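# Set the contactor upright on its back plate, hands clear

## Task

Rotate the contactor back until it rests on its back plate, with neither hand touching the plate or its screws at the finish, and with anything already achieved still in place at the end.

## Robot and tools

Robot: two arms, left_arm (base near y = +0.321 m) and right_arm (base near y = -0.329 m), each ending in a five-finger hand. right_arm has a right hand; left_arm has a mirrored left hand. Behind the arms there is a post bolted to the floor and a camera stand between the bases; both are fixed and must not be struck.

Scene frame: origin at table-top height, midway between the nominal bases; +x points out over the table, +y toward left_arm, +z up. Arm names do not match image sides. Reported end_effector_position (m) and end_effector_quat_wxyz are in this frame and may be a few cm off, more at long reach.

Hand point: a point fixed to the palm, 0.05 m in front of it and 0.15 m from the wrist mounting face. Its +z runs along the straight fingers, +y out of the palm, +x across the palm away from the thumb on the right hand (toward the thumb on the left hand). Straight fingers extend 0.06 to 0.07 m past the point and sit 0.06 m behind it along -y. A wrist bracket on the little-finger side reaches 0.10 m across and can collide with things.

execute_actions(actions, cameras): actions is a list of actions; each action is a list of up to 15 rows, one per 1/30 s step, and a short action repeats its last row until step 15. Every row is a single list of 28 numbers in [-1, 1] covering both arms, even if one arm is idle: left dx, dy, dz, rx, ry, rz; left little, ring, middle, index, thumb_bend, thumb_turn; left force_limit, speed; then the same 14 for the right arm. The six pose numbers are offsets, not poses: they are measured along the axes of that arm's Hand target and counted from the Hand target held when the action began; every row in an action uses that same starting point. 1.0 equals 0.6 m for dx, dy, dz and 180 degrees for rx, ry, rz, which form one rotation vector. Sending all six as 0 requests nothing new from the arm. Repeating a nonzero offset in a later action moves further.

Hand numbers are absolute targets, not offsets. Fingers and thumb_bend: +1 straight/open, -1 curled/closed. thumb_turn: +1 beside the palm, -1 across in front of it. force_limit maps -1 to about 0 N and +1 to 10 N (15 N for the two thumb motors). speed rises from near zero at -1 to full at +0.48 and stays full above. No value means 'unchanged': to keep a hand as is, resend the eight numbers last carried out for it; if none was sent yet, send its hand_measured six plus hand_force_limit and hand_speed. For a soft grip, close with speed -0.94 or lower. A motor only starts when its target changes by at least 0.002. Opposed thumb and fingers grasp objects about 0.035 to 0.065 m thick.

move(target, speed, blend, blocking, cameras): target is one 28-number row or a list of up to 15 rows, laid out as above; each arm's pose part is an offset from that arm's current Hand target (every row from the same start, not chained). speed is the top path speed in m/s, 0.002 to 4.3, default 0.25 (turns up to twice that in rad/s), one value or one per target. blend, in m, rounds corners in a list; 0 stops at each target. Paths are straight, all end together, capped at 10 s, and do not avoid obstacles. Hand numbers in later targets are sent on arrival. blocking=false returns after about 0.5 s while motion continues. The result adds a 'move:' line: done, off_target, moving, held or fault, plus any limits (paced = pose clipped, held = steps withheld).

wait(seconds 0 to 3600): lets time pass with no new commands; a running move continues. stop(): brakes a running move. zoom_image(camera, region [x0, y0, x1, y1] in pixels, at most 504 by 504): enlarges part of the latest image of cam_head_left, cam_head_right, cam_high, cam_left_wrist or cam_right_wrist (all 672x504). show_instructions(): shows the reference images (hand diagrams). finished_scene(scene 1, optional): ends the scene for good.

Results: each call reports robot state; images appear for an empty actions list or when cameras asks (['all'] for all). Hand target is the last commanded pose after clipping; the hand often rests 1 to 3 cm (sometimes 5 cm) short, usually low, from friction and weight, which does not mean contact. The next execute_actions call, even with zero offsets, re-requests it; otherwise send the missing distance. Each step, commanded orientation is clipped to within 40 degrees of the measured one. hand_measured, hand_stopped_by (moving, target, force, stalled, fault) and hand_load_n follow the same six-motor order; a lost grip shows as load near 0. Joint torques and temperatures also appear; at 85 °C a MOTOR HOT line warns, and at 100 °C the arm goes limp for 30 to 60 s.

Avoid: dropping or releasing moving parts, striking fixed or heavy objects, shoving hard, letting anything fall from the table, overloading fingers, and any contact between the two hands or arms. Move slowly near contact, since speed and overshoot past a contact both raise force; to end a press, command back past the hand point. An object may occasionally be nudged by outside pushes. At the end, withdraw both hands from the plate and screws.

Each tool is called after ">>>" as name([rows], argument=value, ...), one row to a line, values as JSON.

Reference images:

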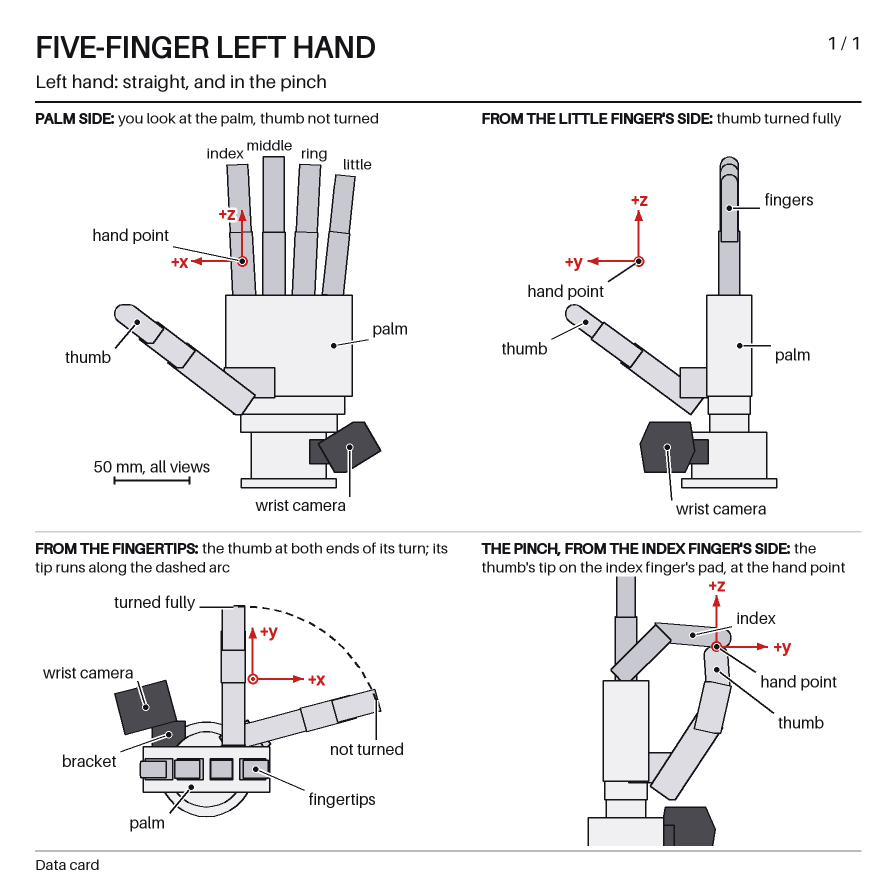

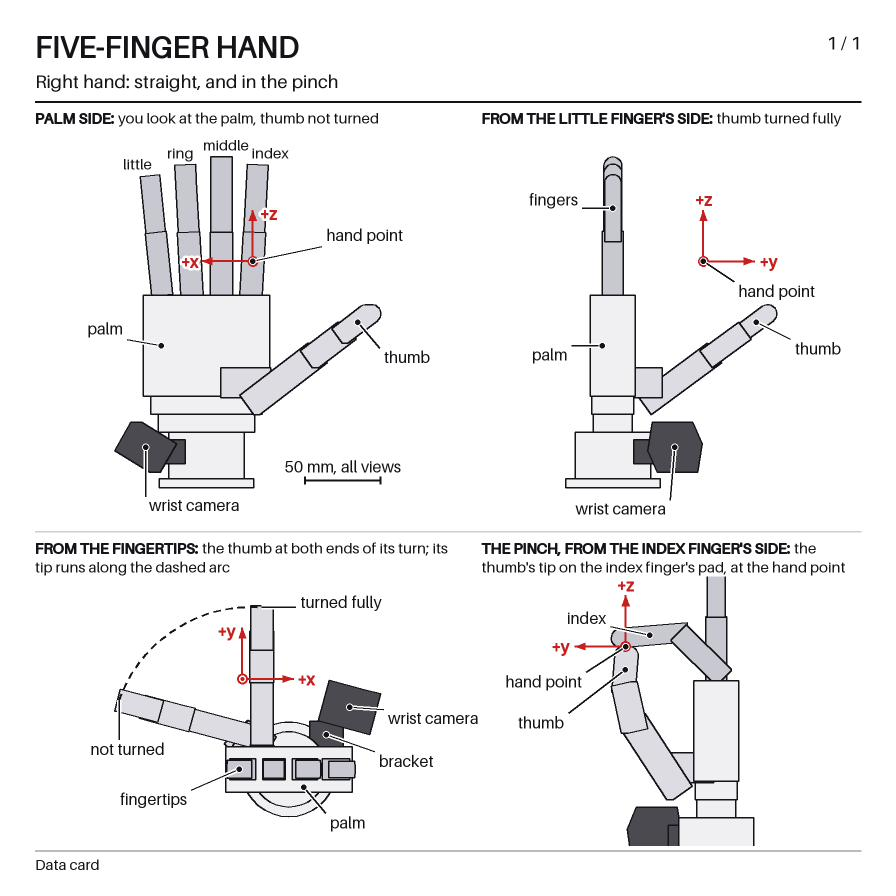

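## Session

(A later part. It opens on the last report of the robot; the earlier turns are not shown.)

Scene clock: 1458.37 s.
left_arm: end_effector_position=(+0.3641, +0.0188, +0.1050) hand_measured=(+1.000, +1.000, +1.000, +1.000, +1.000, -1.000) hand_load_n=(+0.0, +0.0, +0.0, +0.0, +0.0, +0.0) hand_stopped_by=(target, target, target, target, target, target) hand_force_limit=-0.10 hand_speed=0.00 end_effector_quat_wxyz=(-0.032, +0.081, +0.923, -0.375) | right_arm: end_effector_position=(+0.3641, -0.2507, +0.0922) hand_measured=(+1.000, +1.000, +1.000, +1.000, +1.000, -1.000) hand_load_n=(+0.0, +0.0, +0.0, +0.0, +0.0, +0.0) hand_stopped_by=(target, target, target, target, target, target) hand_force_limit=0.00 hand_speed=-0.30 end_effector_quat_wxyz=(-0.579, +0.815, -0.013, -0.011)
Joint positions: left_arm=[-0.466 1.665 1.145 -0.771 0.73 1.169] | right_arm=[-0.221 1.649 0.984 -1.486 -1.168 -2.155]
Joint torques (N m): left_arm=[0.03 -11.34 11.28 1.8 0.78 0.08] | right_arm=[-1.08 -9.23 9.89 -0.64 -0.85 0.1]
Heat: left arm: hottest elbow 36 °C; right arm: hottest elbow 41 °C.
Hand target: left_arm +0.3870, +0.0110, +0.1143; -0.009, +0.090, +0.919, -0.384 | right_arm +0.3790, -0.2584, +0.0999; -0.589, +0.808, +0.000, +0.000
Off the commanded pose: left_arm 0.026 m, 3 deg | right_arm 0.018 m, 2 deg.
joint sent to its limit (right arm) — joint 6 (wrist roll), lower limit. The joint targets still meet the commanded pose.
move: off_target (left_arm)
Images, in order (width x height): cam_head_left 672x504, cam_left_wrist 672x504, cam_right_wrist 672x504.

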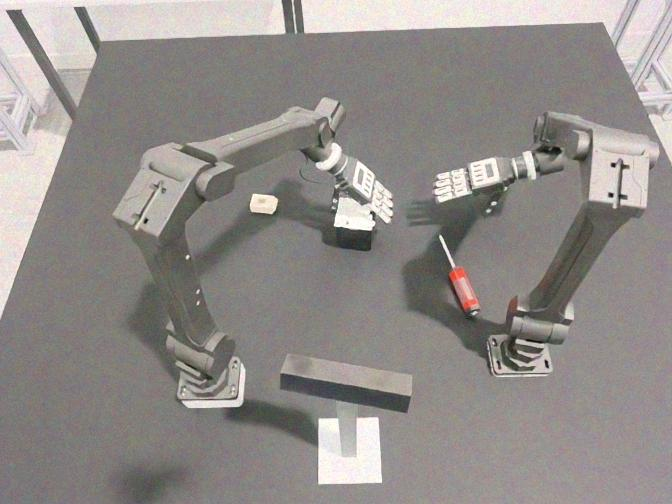

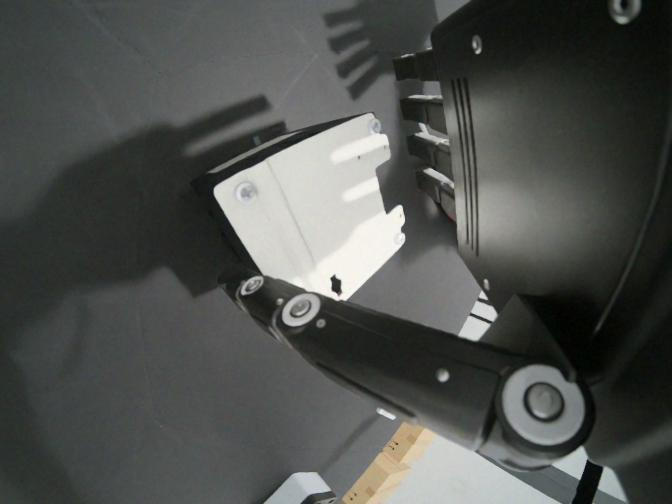

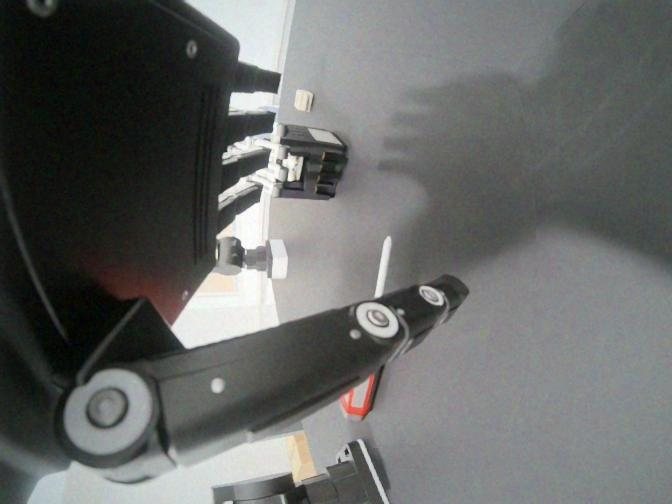

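>>> move([
  [-0.025, 0.0189, 0.0189, 0, 0, 0, 1, 1, 1, 1, 1, -1, -0.1, 0.0, 0, 0, 0, 0, 0, 0, 1, 1, 1, 1, 1, -1, 0, -0.3],
  [-0.025, 0.0189, 0.0189, 0, 0, 0, 1, 1, 1, 0.0, 1, -1, -0.2, -0.75, 0, 0, 0, 0, 0, 0, 1, 1, 1, 1, 1, -1, 0, -0.3],
], speed=0.06, cameras=["cam_left_wrist", "cam_head_left", "cam_right_wrist"])

>>> zoom_image(camera="cam_left_wrist", region=[150, 80, 450, 320])

>>> zoom_image(camera="cam_right_wrist", region=[230, 60, 380, 200])

>>> zoom_image(camera="cam_head_left", region=[310, 130, 420, 250])

Scene clock: 1487.47 s.
left_arm: end_effector_position=(+0.3790, +0.0137, +0.0916) hand_measured=(+1.000, +1.000, +1.000, +0.360, +1.000, -1.000) hand_load_n=(+0.0, +0.0, +0.0, +6.0, +0.5, +0.0) hand_stopped_by=(target, target, target, force, target, target) hand_force_limit=-0.20 hand_speed=-0.75 end_effector_quat_wxyz=(-0.033, +0.080, +0.921, -0.379) | right_arm: end_effector_position=(+0.3641, -0.2507, +0.0922) hand_measured=(+1.000, +1.000, +1.000, +1.000, +1.000, -1.000) hand_load_n=(-0.5, -0.5, +0.0, +0.0, +0.0, +0.0) hand_stopped_by=(target, target, target, target, target, target) hand_force_limit=0.00 hand_speed=-0.30 end_effector_quat_wxyz=(-0.579, +0.815, -0.013, -0.011)
Joint positions: left_arm=[-0.458 1.721 1.176 -0.75 0.741 1.174] | right_arm=[-0.221 1.649 0.984 -1.486 -1.168 -2.155]
Joint torques (N m): left_arm=[0.03 -11.81 11.12 1.62 0.45 0.13] | right_arm=[-1.14 -9.23 9.89 -0.64 -0.85 0.1]
Heat: left arm: hottest elbow 37 °C; right arm: hottest elbow 41 °C.
Hand target: left_arm +0.4025, +0.0081, +0.0991; -0.009, +0.091, +0.919, -0.385 | right_arm +0.3790, -0.2584, +0.0999; -0.589, +0.808, +0.000, +0.000
Off the commanded pose: left_arm 0.025 m, 3 deg | right_arm 0.018 m, 2 deg.
joint sent to its limit (right arm) — joint 6 (wrist roll), lower limit. The joint targets still meet the commanded pose.
move: off_target (left_arm); target 2's new numbers were sent with left_arm's hand 0.026 m and 3 deg from that target
Images, in order (width x height): cam_head_left 672x504, cam_left_wrist 672x504, cam_right_wrist 672x504.

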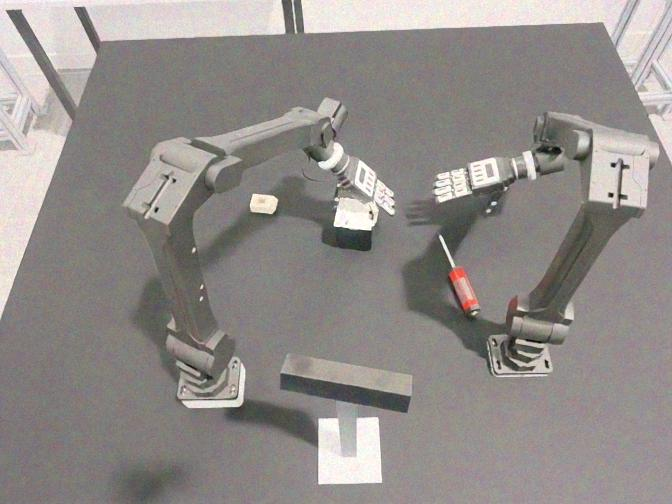

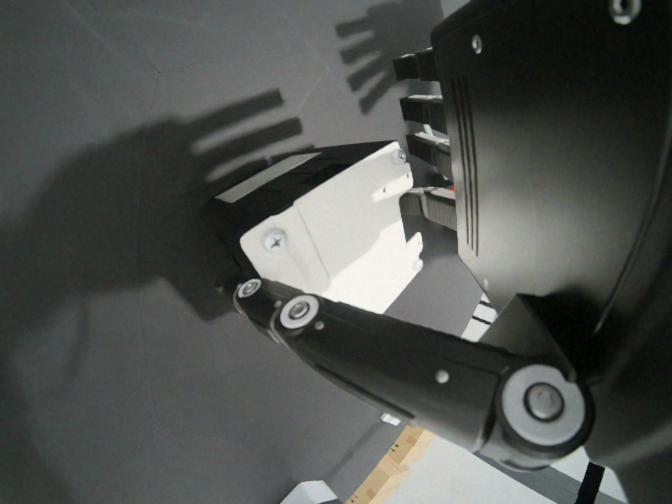

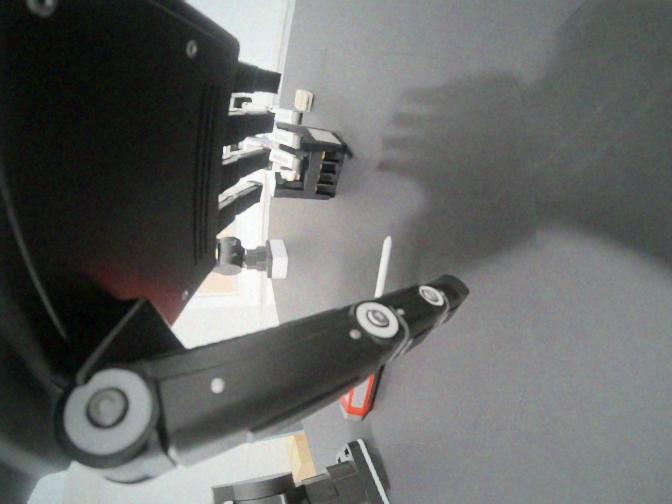

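Scaled by 1.680 from the camera's image (finer frame: 960x720).

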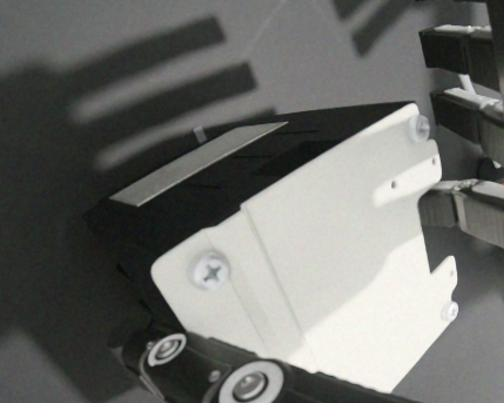

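Scaled by 3.360 from the camera's image (finer frame: 960x720).

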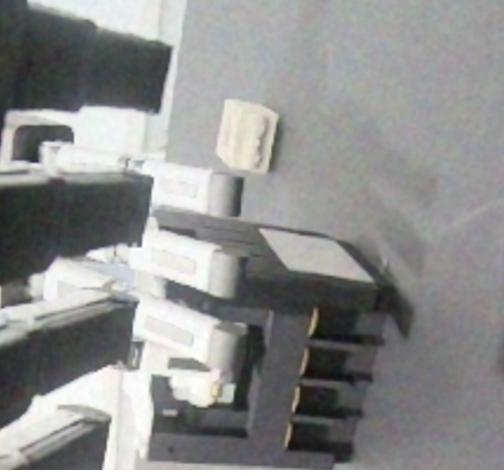

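Scaled by 4.200 from the camera's image (finer frame: 960x720).

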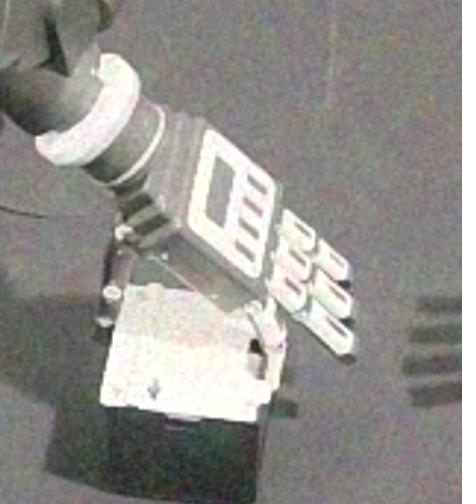

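>>> move([
  [0, 0, 0, 0, 0, 0, 1, 1, 1, -0.1, 0.5, -1, 0.5, -0.8, 0, 0, 0, 0, 0, 0, 1, 1, 1, 1, 1, -1, 0, -0.3],
], speed=0.06, cameras=["cam_right_wrist", "cam_left_wrist"])

Scene clock: 1506.77 s.
left_arm: end_effector_position=(+0.3794, +0.0141, +0.0916) hand_measured=(+1.000, +1.000, +1.000, +0.346, +0.894, -1.000) hand_load_n=(+0.0, +0.0, +0.0, +16.5, +11.0, -0.5) hand_stopped_by=(target, target, target, force, force, target) hand_force_limit=0.50 hand_speed=-0.80 end_effector_quat_wxyz=(-0.032, +0.080, +0.921, -0.380) | right_arm: end_effector_position=(+0.3641, -0.2507, +0.0922) hand_measured=(+1.000, +1.000, +1.000, +1.000, +1.000, -1.000) hand_load_n=(+0.0, +0.0, +0.0, +0.0, +0.0, +0.0) hand_stopped_by=(target, target, target, target, target, target) hand_force_limit=0.00 hand_speed=-0.30 end_effector_quat_wxyz=(-0.579, +0.815, -0.013, -0.011)
Joint positions: left_arm=[-0.457 1.721 1.176 -0.75 0.741 1.174] | right_arm=[-0.221 1.649 0.984 -1.486 -1.168 -2.155]
Joint torques (N m): left_arm=[-0.03 -11.87 11.15 1.62 0.42 0.13] | right_arm=[-1.08 -9.23 9.91 -0.64 -0.85 0.1]
Heat: left arm: hottest elbow 38 °C; right arm: hottest elbow 41 °C.
Hand target: left_arm +0.4026, +0.0081, +0.0991; -0.009, +0.091, +0.919, -0.385 | right_arm +0.3790, -0.2584, +0.0999; -0.589, +0.808, +0.000, +0.000
Off the commanded pose: left_arm 0.025 m, 3 deg | right_arm 0.018 m, 2 deg.
joint sent to its limit (right arm) — joint 6 (wrist roll), lower limit. The joint targets still meet the commanded pose.
move: done
Images, in order (width x height): cam_left_wrist 672x504, cam_right_wrist 672x504.

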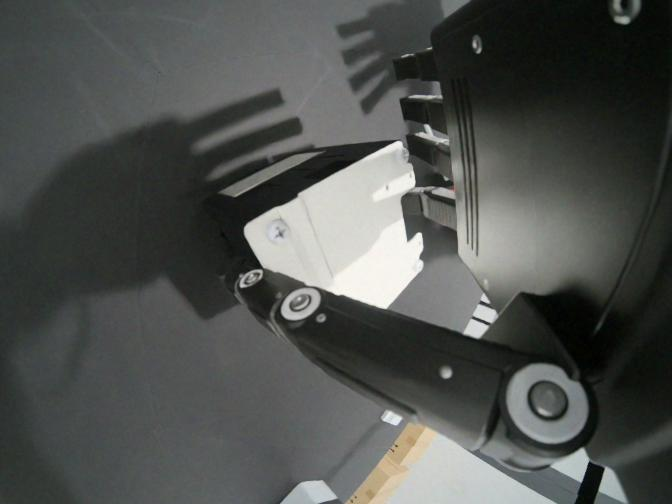

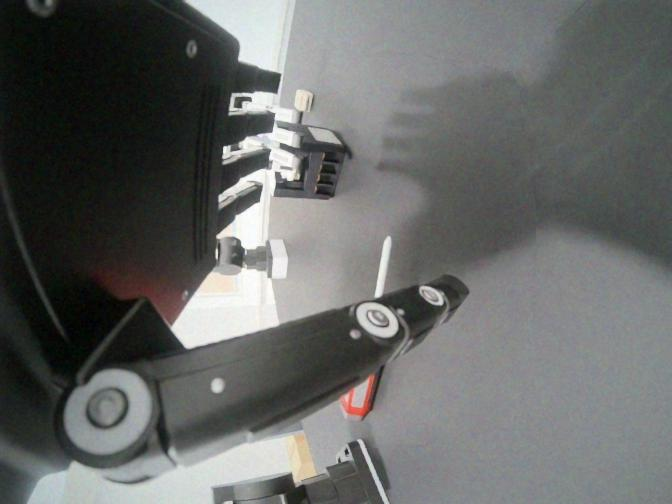

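>>> move([
  [0.03, -0.0224, -0.0224, 0, -0.0589, 0.0589, 1, 1, 1, -0.1, 0.5, -1, 0.5, -0.8, 0, 0, 0, 0, 0, 0, 1, 1, 1, 1, 1, -1, 0, -0.3],
], speed=0.06, cameras=["cam_right_wrist", "cam_left_wrist", "cam_head_left"])

>>> zoom_image(camera="cam_right_wrist", region=[230, 60, 380, 200])

>>> zoom_image(camera="cam_head_left", region=[310, 130, 420, 250])

Scene clock: 1526.87 s.
left_arm: end_effector_position=(+0.3770, +0.0198, +0.0929) hand_measured=(+1.000, +1.000, +1.000, +0.346, +0.894, -1.000) hand_load_n=(+0.0, +0.0, +0.0, +16.0, +10.5, +0.0) hand_stopped_by=(target, target, target, force, force, target) hand_force_limit=0.50 hand_speed=-0.80 end_effector_quat_wxyz=(+0.082, +0.121, +0.913, -0.380) | right_arm: end_effector_position=(+0.3641, -0.2507, +0.0922) hand_measured=(+1.000, +1.000, +1.000, +1.000, +1.000, -1.000) hand_load_n=(-0.5, +0.0, +0.0, +0.0, +0.0, +0.0) hand_stopped_by=(target, target, target, target, target, target) hand_force_limit=0.00 hand_speed=-0.30 end_effector_quat_wxyz=(-0.579, +0.815, -0.013, -0.011)
Joint positions: left_arm=[-0.482 1.578 0.984 -0.472 0.648 1.174] | right_arm=[-0.221 1.649 0.984 -1.486 -1.168 -2.155]
Joint torques (N m): left_arm=[-1.44 -14.8 8.05 2.22 0.56 0.09] | right_arm=[-1.14 -9.29 9.89 -0.64 -0.85 0.1]
Heat: left arm: hottest elbow 38 °C; right arm: hottest elbow 41 °C.
Hand target: left_arm +0.3839, +0.0115, +0.1171; +0.112, +0.139, +0.903, -0.390 | right_arm +0.3790, -0.2584, +0.0999; -0.589, +0.808, +0.000, +0.000
Off the commanded pose: left_arm 0.026 m, 4 deg | right_arm 0.018 m, 2 deg.
joint sent to its limit (right arm) — joint 6 (wrist roll), lower limit. The joint targets still meet the commanded pose.
move: off_target (left_arm)
Images, in order (width x height): cam_head_left 672x504, cam_left_wrist 672x504, cam_right_wrist 672x504.

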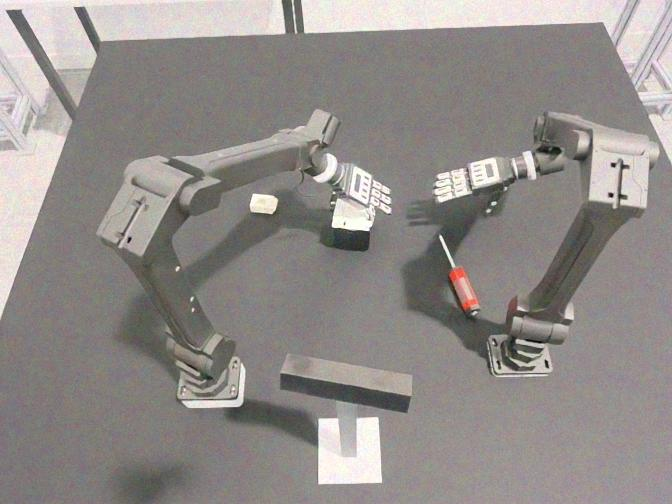

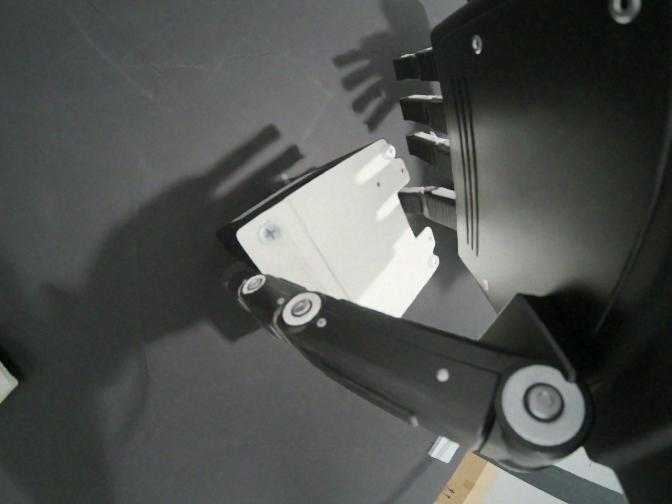

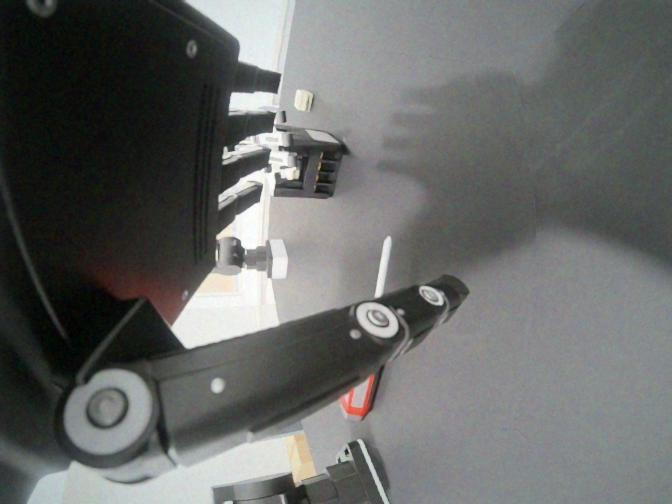

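Scaled by 3.360 from the camera's image (finer frame: 960x720).

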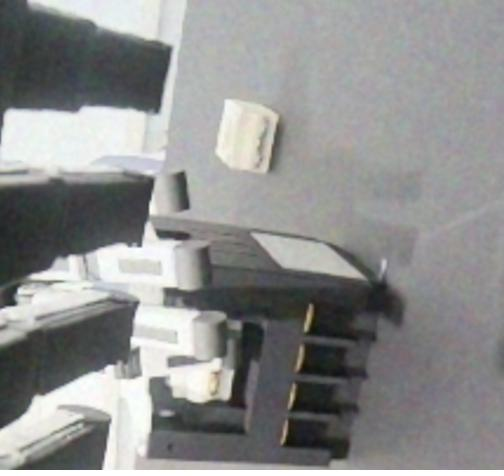

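Scaled by 4.200 from the camera's image (finer frame: 960x720).

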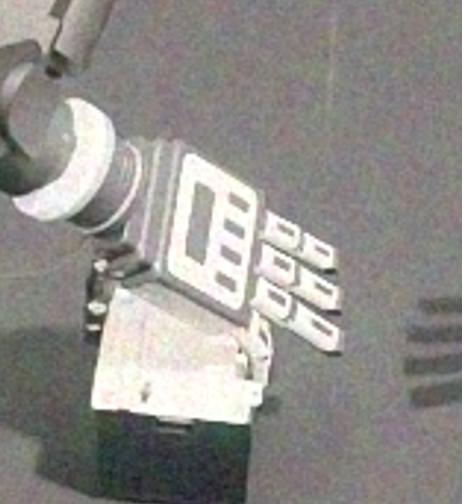

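>>> move([
  [0.0, -0.035, -0.035, 0, 0, 0, 1, 1, 1, -0.1, 0.5, -1, 0.5, -0.8, 0, 0, 0, 0, 0, 0, 1, 1, 1, 1, 1, -1, 0, -0.3],
], speed=0.06, cameras=["cam_right_wrist", "cam_left_wrist", "cam_head_left"])

>>> zoom_image(camera="cam_right_wrist", region=[230, 60, 380, 200])

>>> zoom_image(camera="cam_head_left", region=[310, 130, 420, 250])

Scene clock: 1540.80 s.
left_arm: end_effector_position=(+0.3691, +0.0189, +0.1318) hand_measured=(+1.000, +1.000, +1.000, +0.344, +0.892, -1.000) hand_load_n=(+0.0, +0.0, +0.0, +0.0, +0.0, +0.0) hand_stopped_by=(target, target, target, force, force, target) hand_force_limit=0.50 hand_speed=-0.80 end_effector_quat_wxyz=(+0.103, +0.133, +0.907, -0.387) | right_arm: end_effector_position=(+0.3641, -0.2507, +0.0922) hand_measured=(+1.000, +1.000, +1.000, +1.000, +1.000, -1.000) hand_load_n=(+0.5, +0.0, +0.0, +0.0, +0.0, +0.5) hand_stopped_by=(target, target, target, target, target, target) hand_force_limit=0.00 hand_speed=-0.30 end_effector_quat_wxyz=(-0.579, +0.815, -0.013, -0.011)
Joint positions: left_arm=[-0.493 1.483 0.981 -0.514 0.644 1.174] | right_arm=[-0.221 1.649 0.984 -1.486 -1.168 -2.155]
Joint torques (N m): left_arm=[-1.08 -10.7 10.19 1.11 0.58 0.01] | right_arm=[-1.14 -9.23 9.88 -0.62 -0.85 0.1]
Heat: left arm: hottest elbow 37 °C; right arm: hottest elbow 41 °C.
Hand target: left_arm +0.3749, +0.0132, +0.1454; +0.112, +0.139, +0.903, -0.390 | right_arm +0.3790, -0.2584, +0.0999; -0.589, +0.808, +0.000, +0.000
Off the commanded pose: left_arm 0.016 m, 1 deg | right_arm 0.018 m, 2 deg.
joint sent to its limit (right arm) — joint 6 (wrist roll), lower limit. The joint targets still meet the commanded pose.
move: off_target (left_arm)
Images, in order (width x height): cam_head_left 672x504, cam_left_wrist 672x504, cam_right_wrist 672x504.

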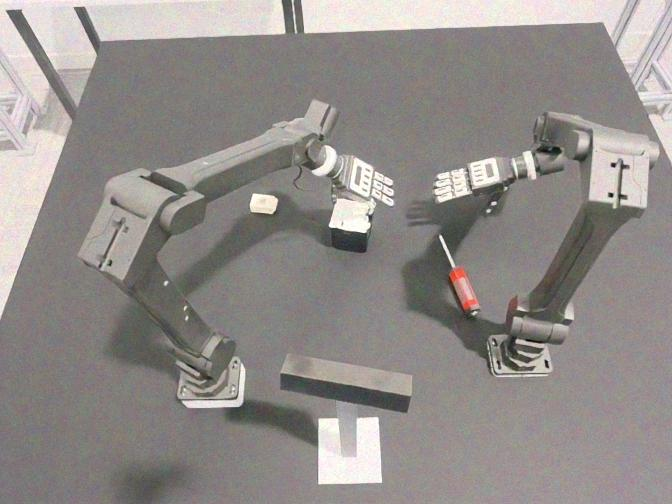

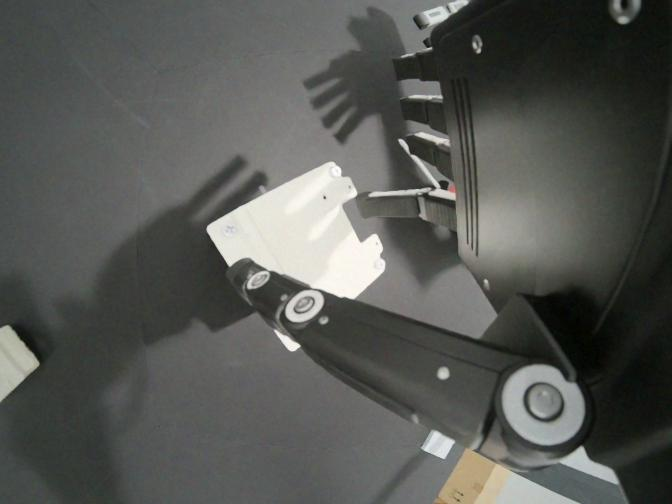

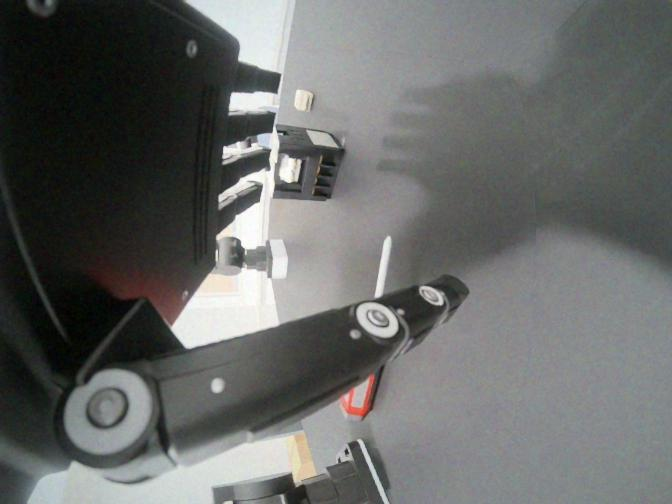

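Scaled by 3.360 from the camera's image (finer frame: 960x720).

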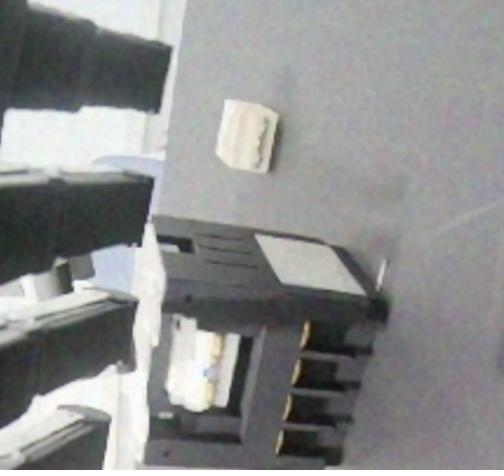

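Scaled by 4.200 from the camera's image (finer frame: 960x720).

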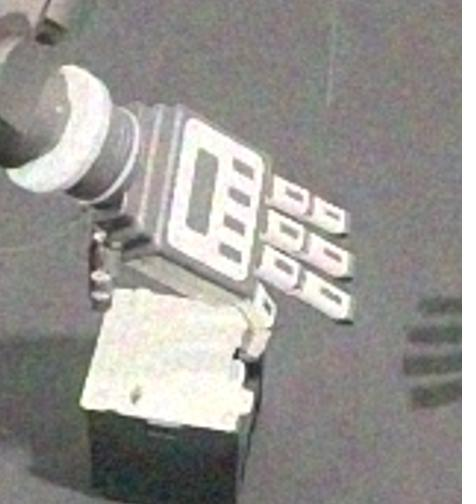

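>>> move([
  [-0.0207, -0.0449, -0.0446, 0, 0, 0, 1, 1, 1, 1, 1, -1, 0, 0.2, 0, 0, 0, 0, 0, 0, 1, 1, 1, 1, 1, -1, 0, -0.3],
  [0.0128, 0.1672, -0.3838, 0, 0, -0.5, 1, 1, 1, 1, 1, 1, 0, 0.2, -0.0067, -0.1155, -0.0223, 0, 0, 0.5, 1, 1, 0.65, 1, 1, 1, 0, 0.2],
  [0.0337, 0.2228, -0.3748, 0.0785, -0.1965, 0.8905, 1, 1, 1, 1, 1, 1, 0, 0.2, -0.0108, -0.108, 0.1725, -0.0836, 0.0671, -0.9808, 1, 1, 0.65, 1, 1, 1, 0, 0.2],
], speed=[0.1, 0.35, 0.35], cameras=["all"])

Scene clock: 1941.20 s.
left_arm: end_effector_position=(+0.3812, +0.2676, +0.1942) hand_measured=(+1.000, +1.000, +1.000, +1.000, +1.000, +1.000) hand_load_n=(+0.0, +0.0, +0.0, +0.0, +0.0, +0.0) hand_stopped_by=(target, target, target, target, target, target) hand_force_limit=0.00 hand_speed=0.20 end_effector_quat_wxyz=(+0.551, +0.832, -0.070, -0.018) | right_arm: end_effector_position=(+0.3741, -0.1456, +0.1256) hand_measured=(+1.000, +1.000, +0.650, +1.000, +1.000, +1.000) hand_load_n=(+0.0, +0.0, +0.5, +0.0, +0.0, +0.0) hand_stopped_by=(target, target, target, target, target, target) hand_force_limit=0.00 hand_speed=0.20 end_effector_quat_wxyz=(+0.036, +0.057, +0.771, +0.633)
Joint positions: left_arm=[0.373 1.855 1.114 -1.66 0.95 -0.589] | right_arm=[-0.037 1.57 0.457 -0.038 -1.354 2.016]
Joint torques (N m): left_arm=[-0.03 -12.57 4.67 -1.5 0.74 -0.17] | right_arm=[1.14 -7.71 4.68 2.15 -0.67 0.25]
Heat: left arm: hottest elbow 37 °C; right arm: hottest elbow 40 °C.
Hand target: left_arm +0.3802, +0.2698, +0.1997; +0.572, +0.816, -0.071, -0.051 | right_arm +0.3726, -0.1400, +0.1297; +0.056, +0.067, +0.763, +0.640
Off the commanded pose: left_arm 0.006 m, 5 deg | right_arm 0.007 m, 3 deg.
joint sent to its limit (left arm) — joint 4 (wrist pitch), lower limit. The joint targets are off in orientation, not in position.
joint sent to its limit (right arm) — joint 6 (wrist roll), upper limit. The joint targets are off in orientation, not in position.
move: off_target (left_arm, right_arm); target 2's new numbers were sent with left_arm's hand 0.016 m and 1 deg from that target

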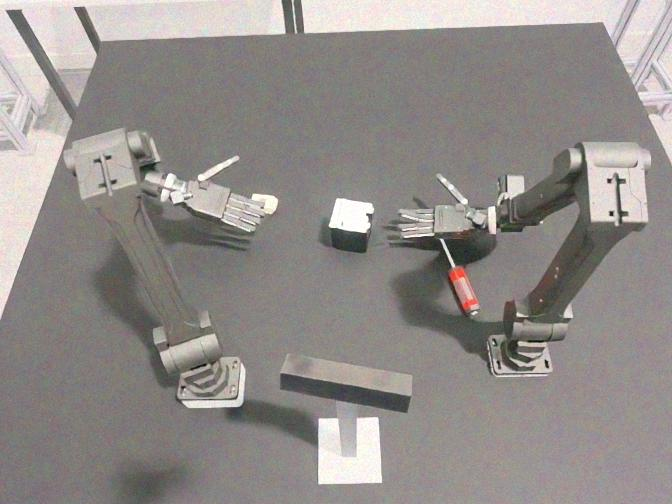

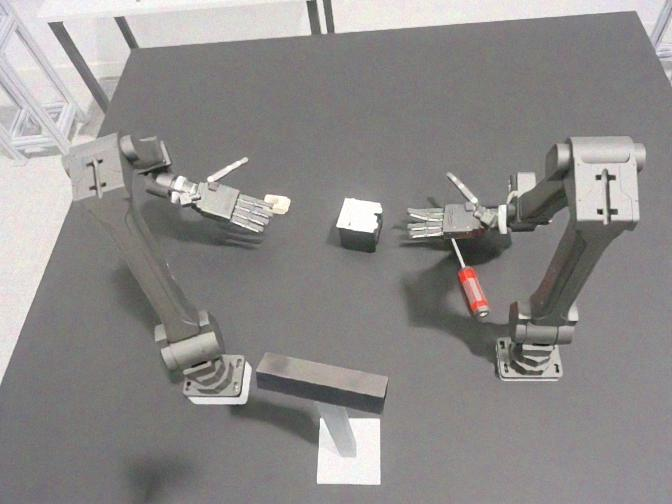

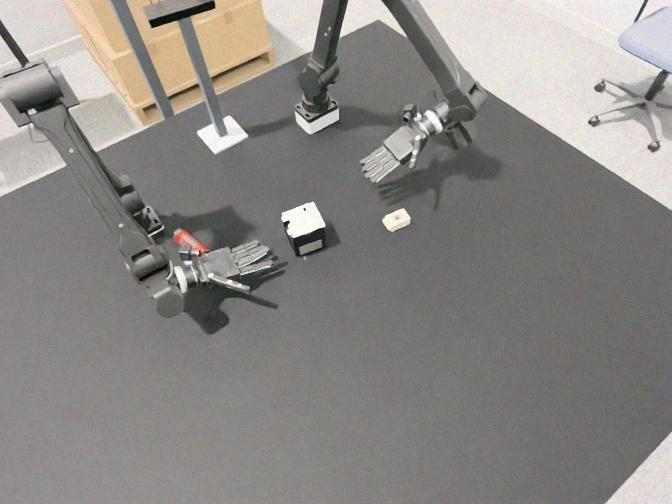

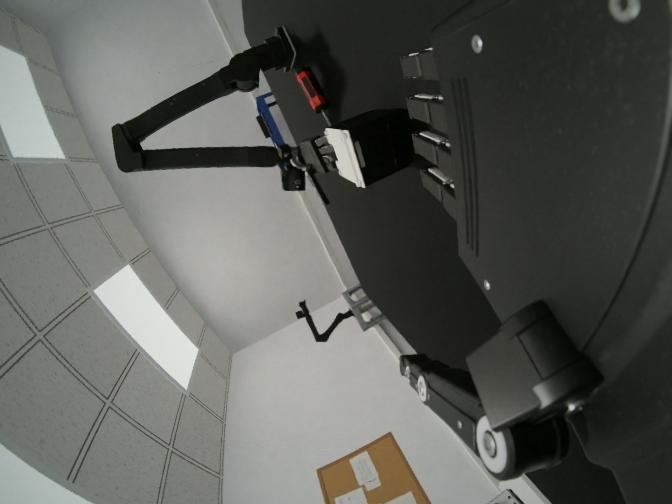

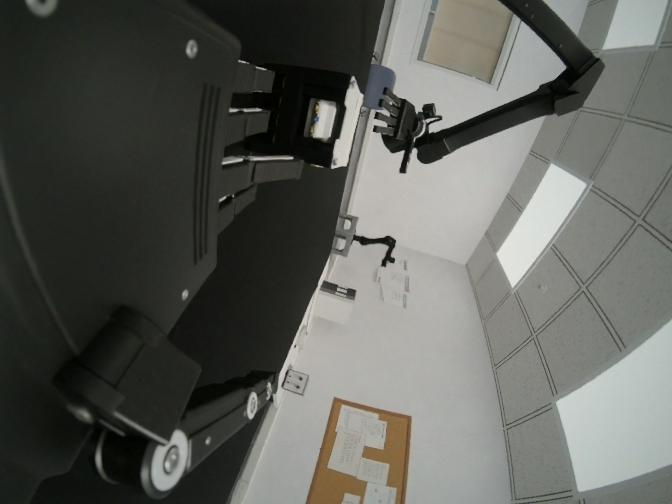

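>>> zoom_image(camera="cam_right_wrist", region=[210, 40, 410, 220])

>>> zoom_image(camera="cam_left_wrist", region=[280, 90, 460, 220])

>>> zoom_image(camera="cam_head_left", region=[310, 170, 450, 270])

>>> zoom_image(camera="cam_high", region=[180, 180, 350, 300])

Scaled by 2.520 from the camera's image (finer frame: 960x720).

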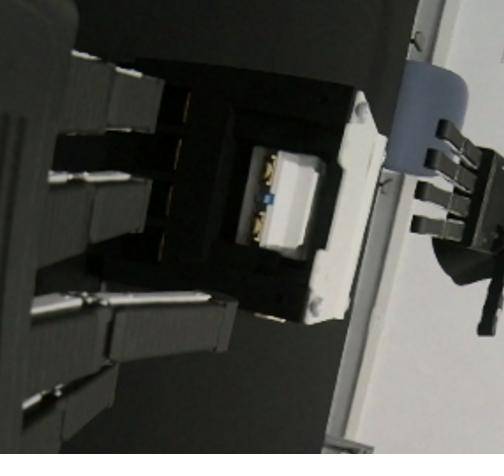

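Scaled by 2.800 from the camera's image (finer frame: 960x720).

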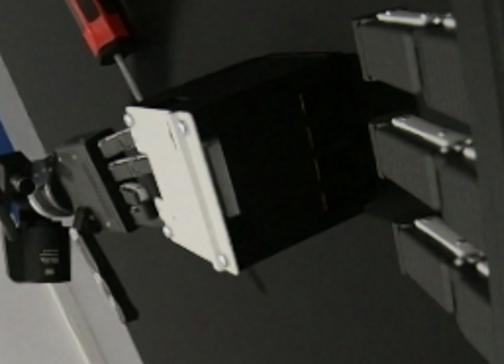

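Scaled by 3.600 from the camera's image (finer frame: 960x720).

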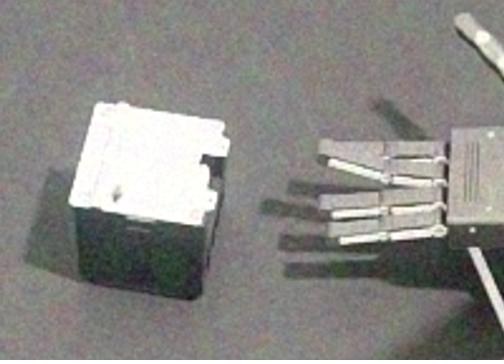

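Scaled by 2.965 from the camera's image (finer frame: 960x720).

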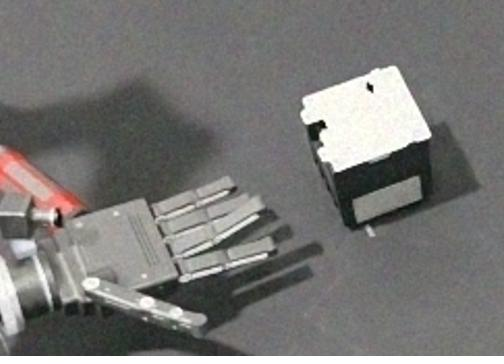

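>>> move([
  [0, 0, 0, 0, 0, 0, 1, 1, 1, 1, 1, 1, 0, 0.2, 0.0168, 0.0145, 0.0823, 0, 0, 0, 1, 1, 0.65, 1, 1, 1, 0, 0.2],
], speed=[0.1], cameras=["cam_right_wrist", "cam_head_left", "cam_high", "cam_left_wrist"])

>>> zoom_image(camera="cam_right_wrist", region=[210, 20, 410, 220])

>>> zoom_image(camera="cam_head_left", region=[310, 170, 450, 270])

>>> zoom_image(camera="cam_left_wrist", region=[260, 90, 440, 220])

Scene clock: 2014.10 s.
left_arm: end_effector_position=(+0.3812, +0.2676, +0.1942) hand_measured=(+1.000, +1.000, +1.000, +1.000, +1.000, +1.000) hand_load_n=(+0.0, +0.0, +0.0, +0.0, +0.0, +0.0) hand_stopped_by=(target, target, target, target, target, target) hand_force_limit=0.00 hand_speed=0.20 end_effector_quat_wxyz=(+0.551, +0.832, -0.070, -0.018) | right_arm: end_effector_position=(+0.3623, -0.0951, +0.1239) hand_measured=(+1.000, +1.000, +0.650, +1.000, +1.000, +1.000) hand_load_n=(+0.0, +0.0, +0.0, +0.0, +0.0, +0.0) hand_stopped_by=(target, target, target, target, target, target) hand_force_limit=0.00 hand_speed=0.20 end_effector_quat_wxyz=(+0.005, +0.003, +0.789, +0.615)
Joint positions: left_arm=[0.373 1.855 1.114 -1.66 0.95 -0.589] | right_arm=[0.111 1.57 0.497 -0.062 -1.297 2.016]
Joint torques (N m): left_arm=[-0.15 -12.63 4.62 -1.48 0.72 -0.16] | right_arm=[0.97 -6.89 7.76 1.16 -0.65 0.25]
Motor temperatures (°C): left_arm=[32 34 35 29 29 31] | right_arm=[29 31 36 28 34 28]
Heat: left arm: hottest elbow 35 °C; right arm: hottest elbow 36 °C.
Hand target: left_arm +0.3802, +0.2698, +0.1997; +0.572, +0.816, -0.071, -0.051 | right_arm +0.3715, -0.0888, +0.1298; +0.056, +0.067, +0.763, +0.640
Off the commanded pose: left_arm 0.006 m, 5 deg | right_arm 0.012 m, 10 deg.
joint sent to its limit (left arm) — joint 4 (wrist pitch), lower limit. The joint targets are off in orientation, not in position.
joint sent to its limit (right arm) — joint 6 (wrist roll), upper limit. The joint targets are off in orientation, not in position.
move: off_target (right_arm)
Images, in order (width x height): cam_head_left 672x504, cam_high 672x504, cam_left_wrist 672x504, cam_right_wrist 672x504.

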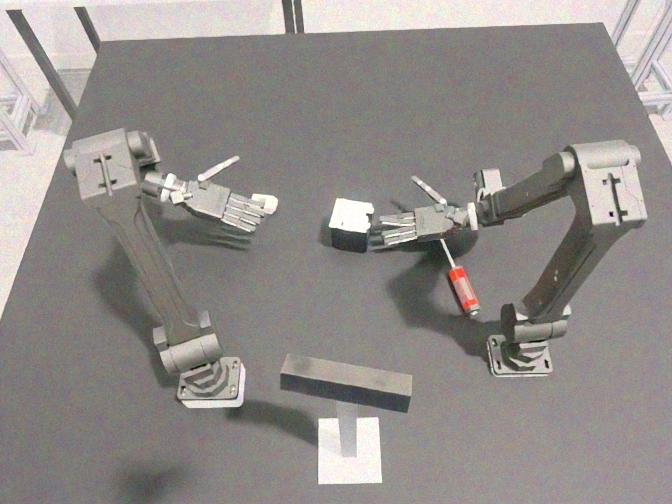

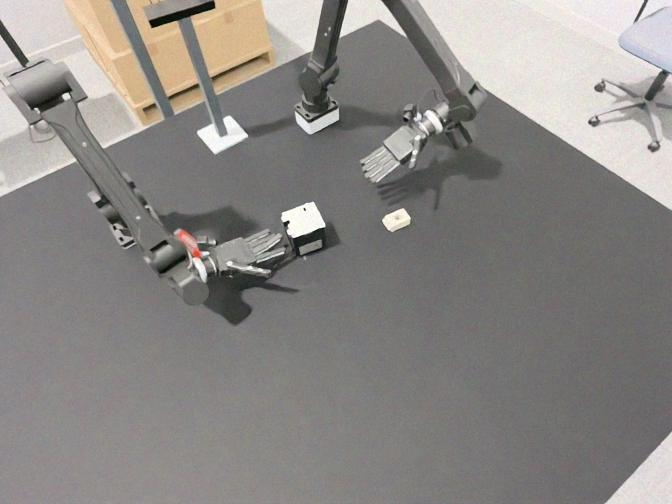

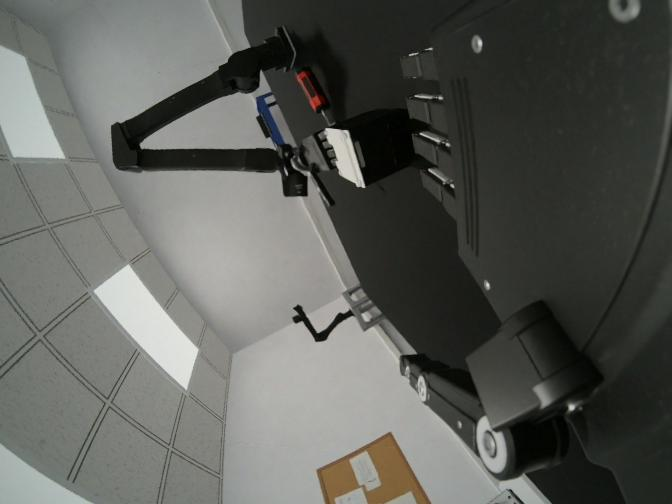

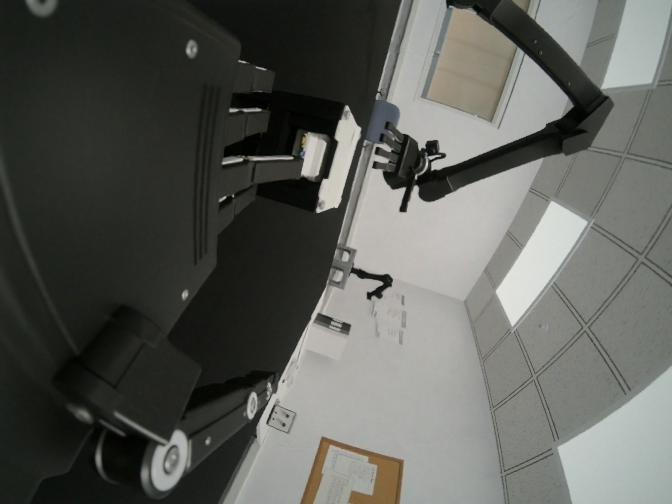

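Scaled by 2.520 from the camera's image (finer frame: 960x720).

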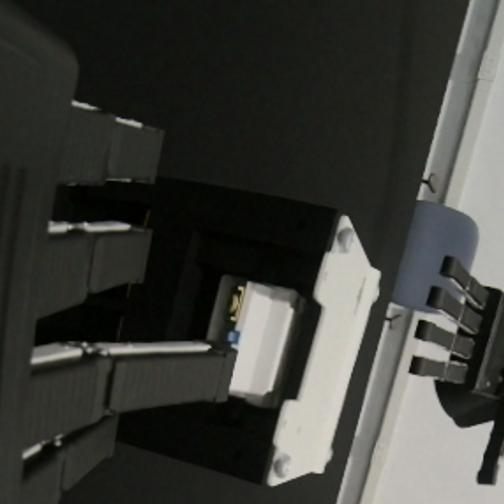

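Scaled by 3.600 from the camera's image (finer frame: 960x720).

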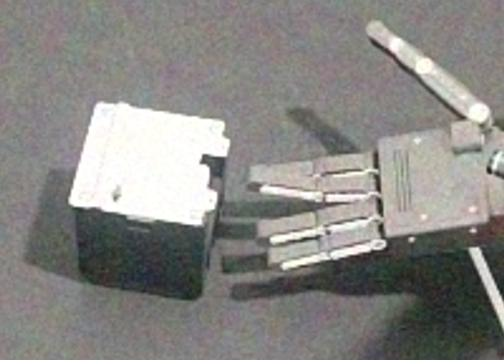

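Scaled by 2.800 from the camera's image (finer frame: 960x720).

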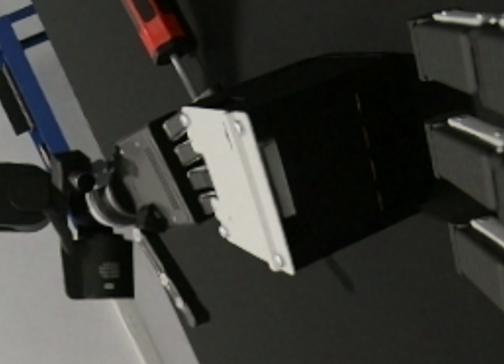

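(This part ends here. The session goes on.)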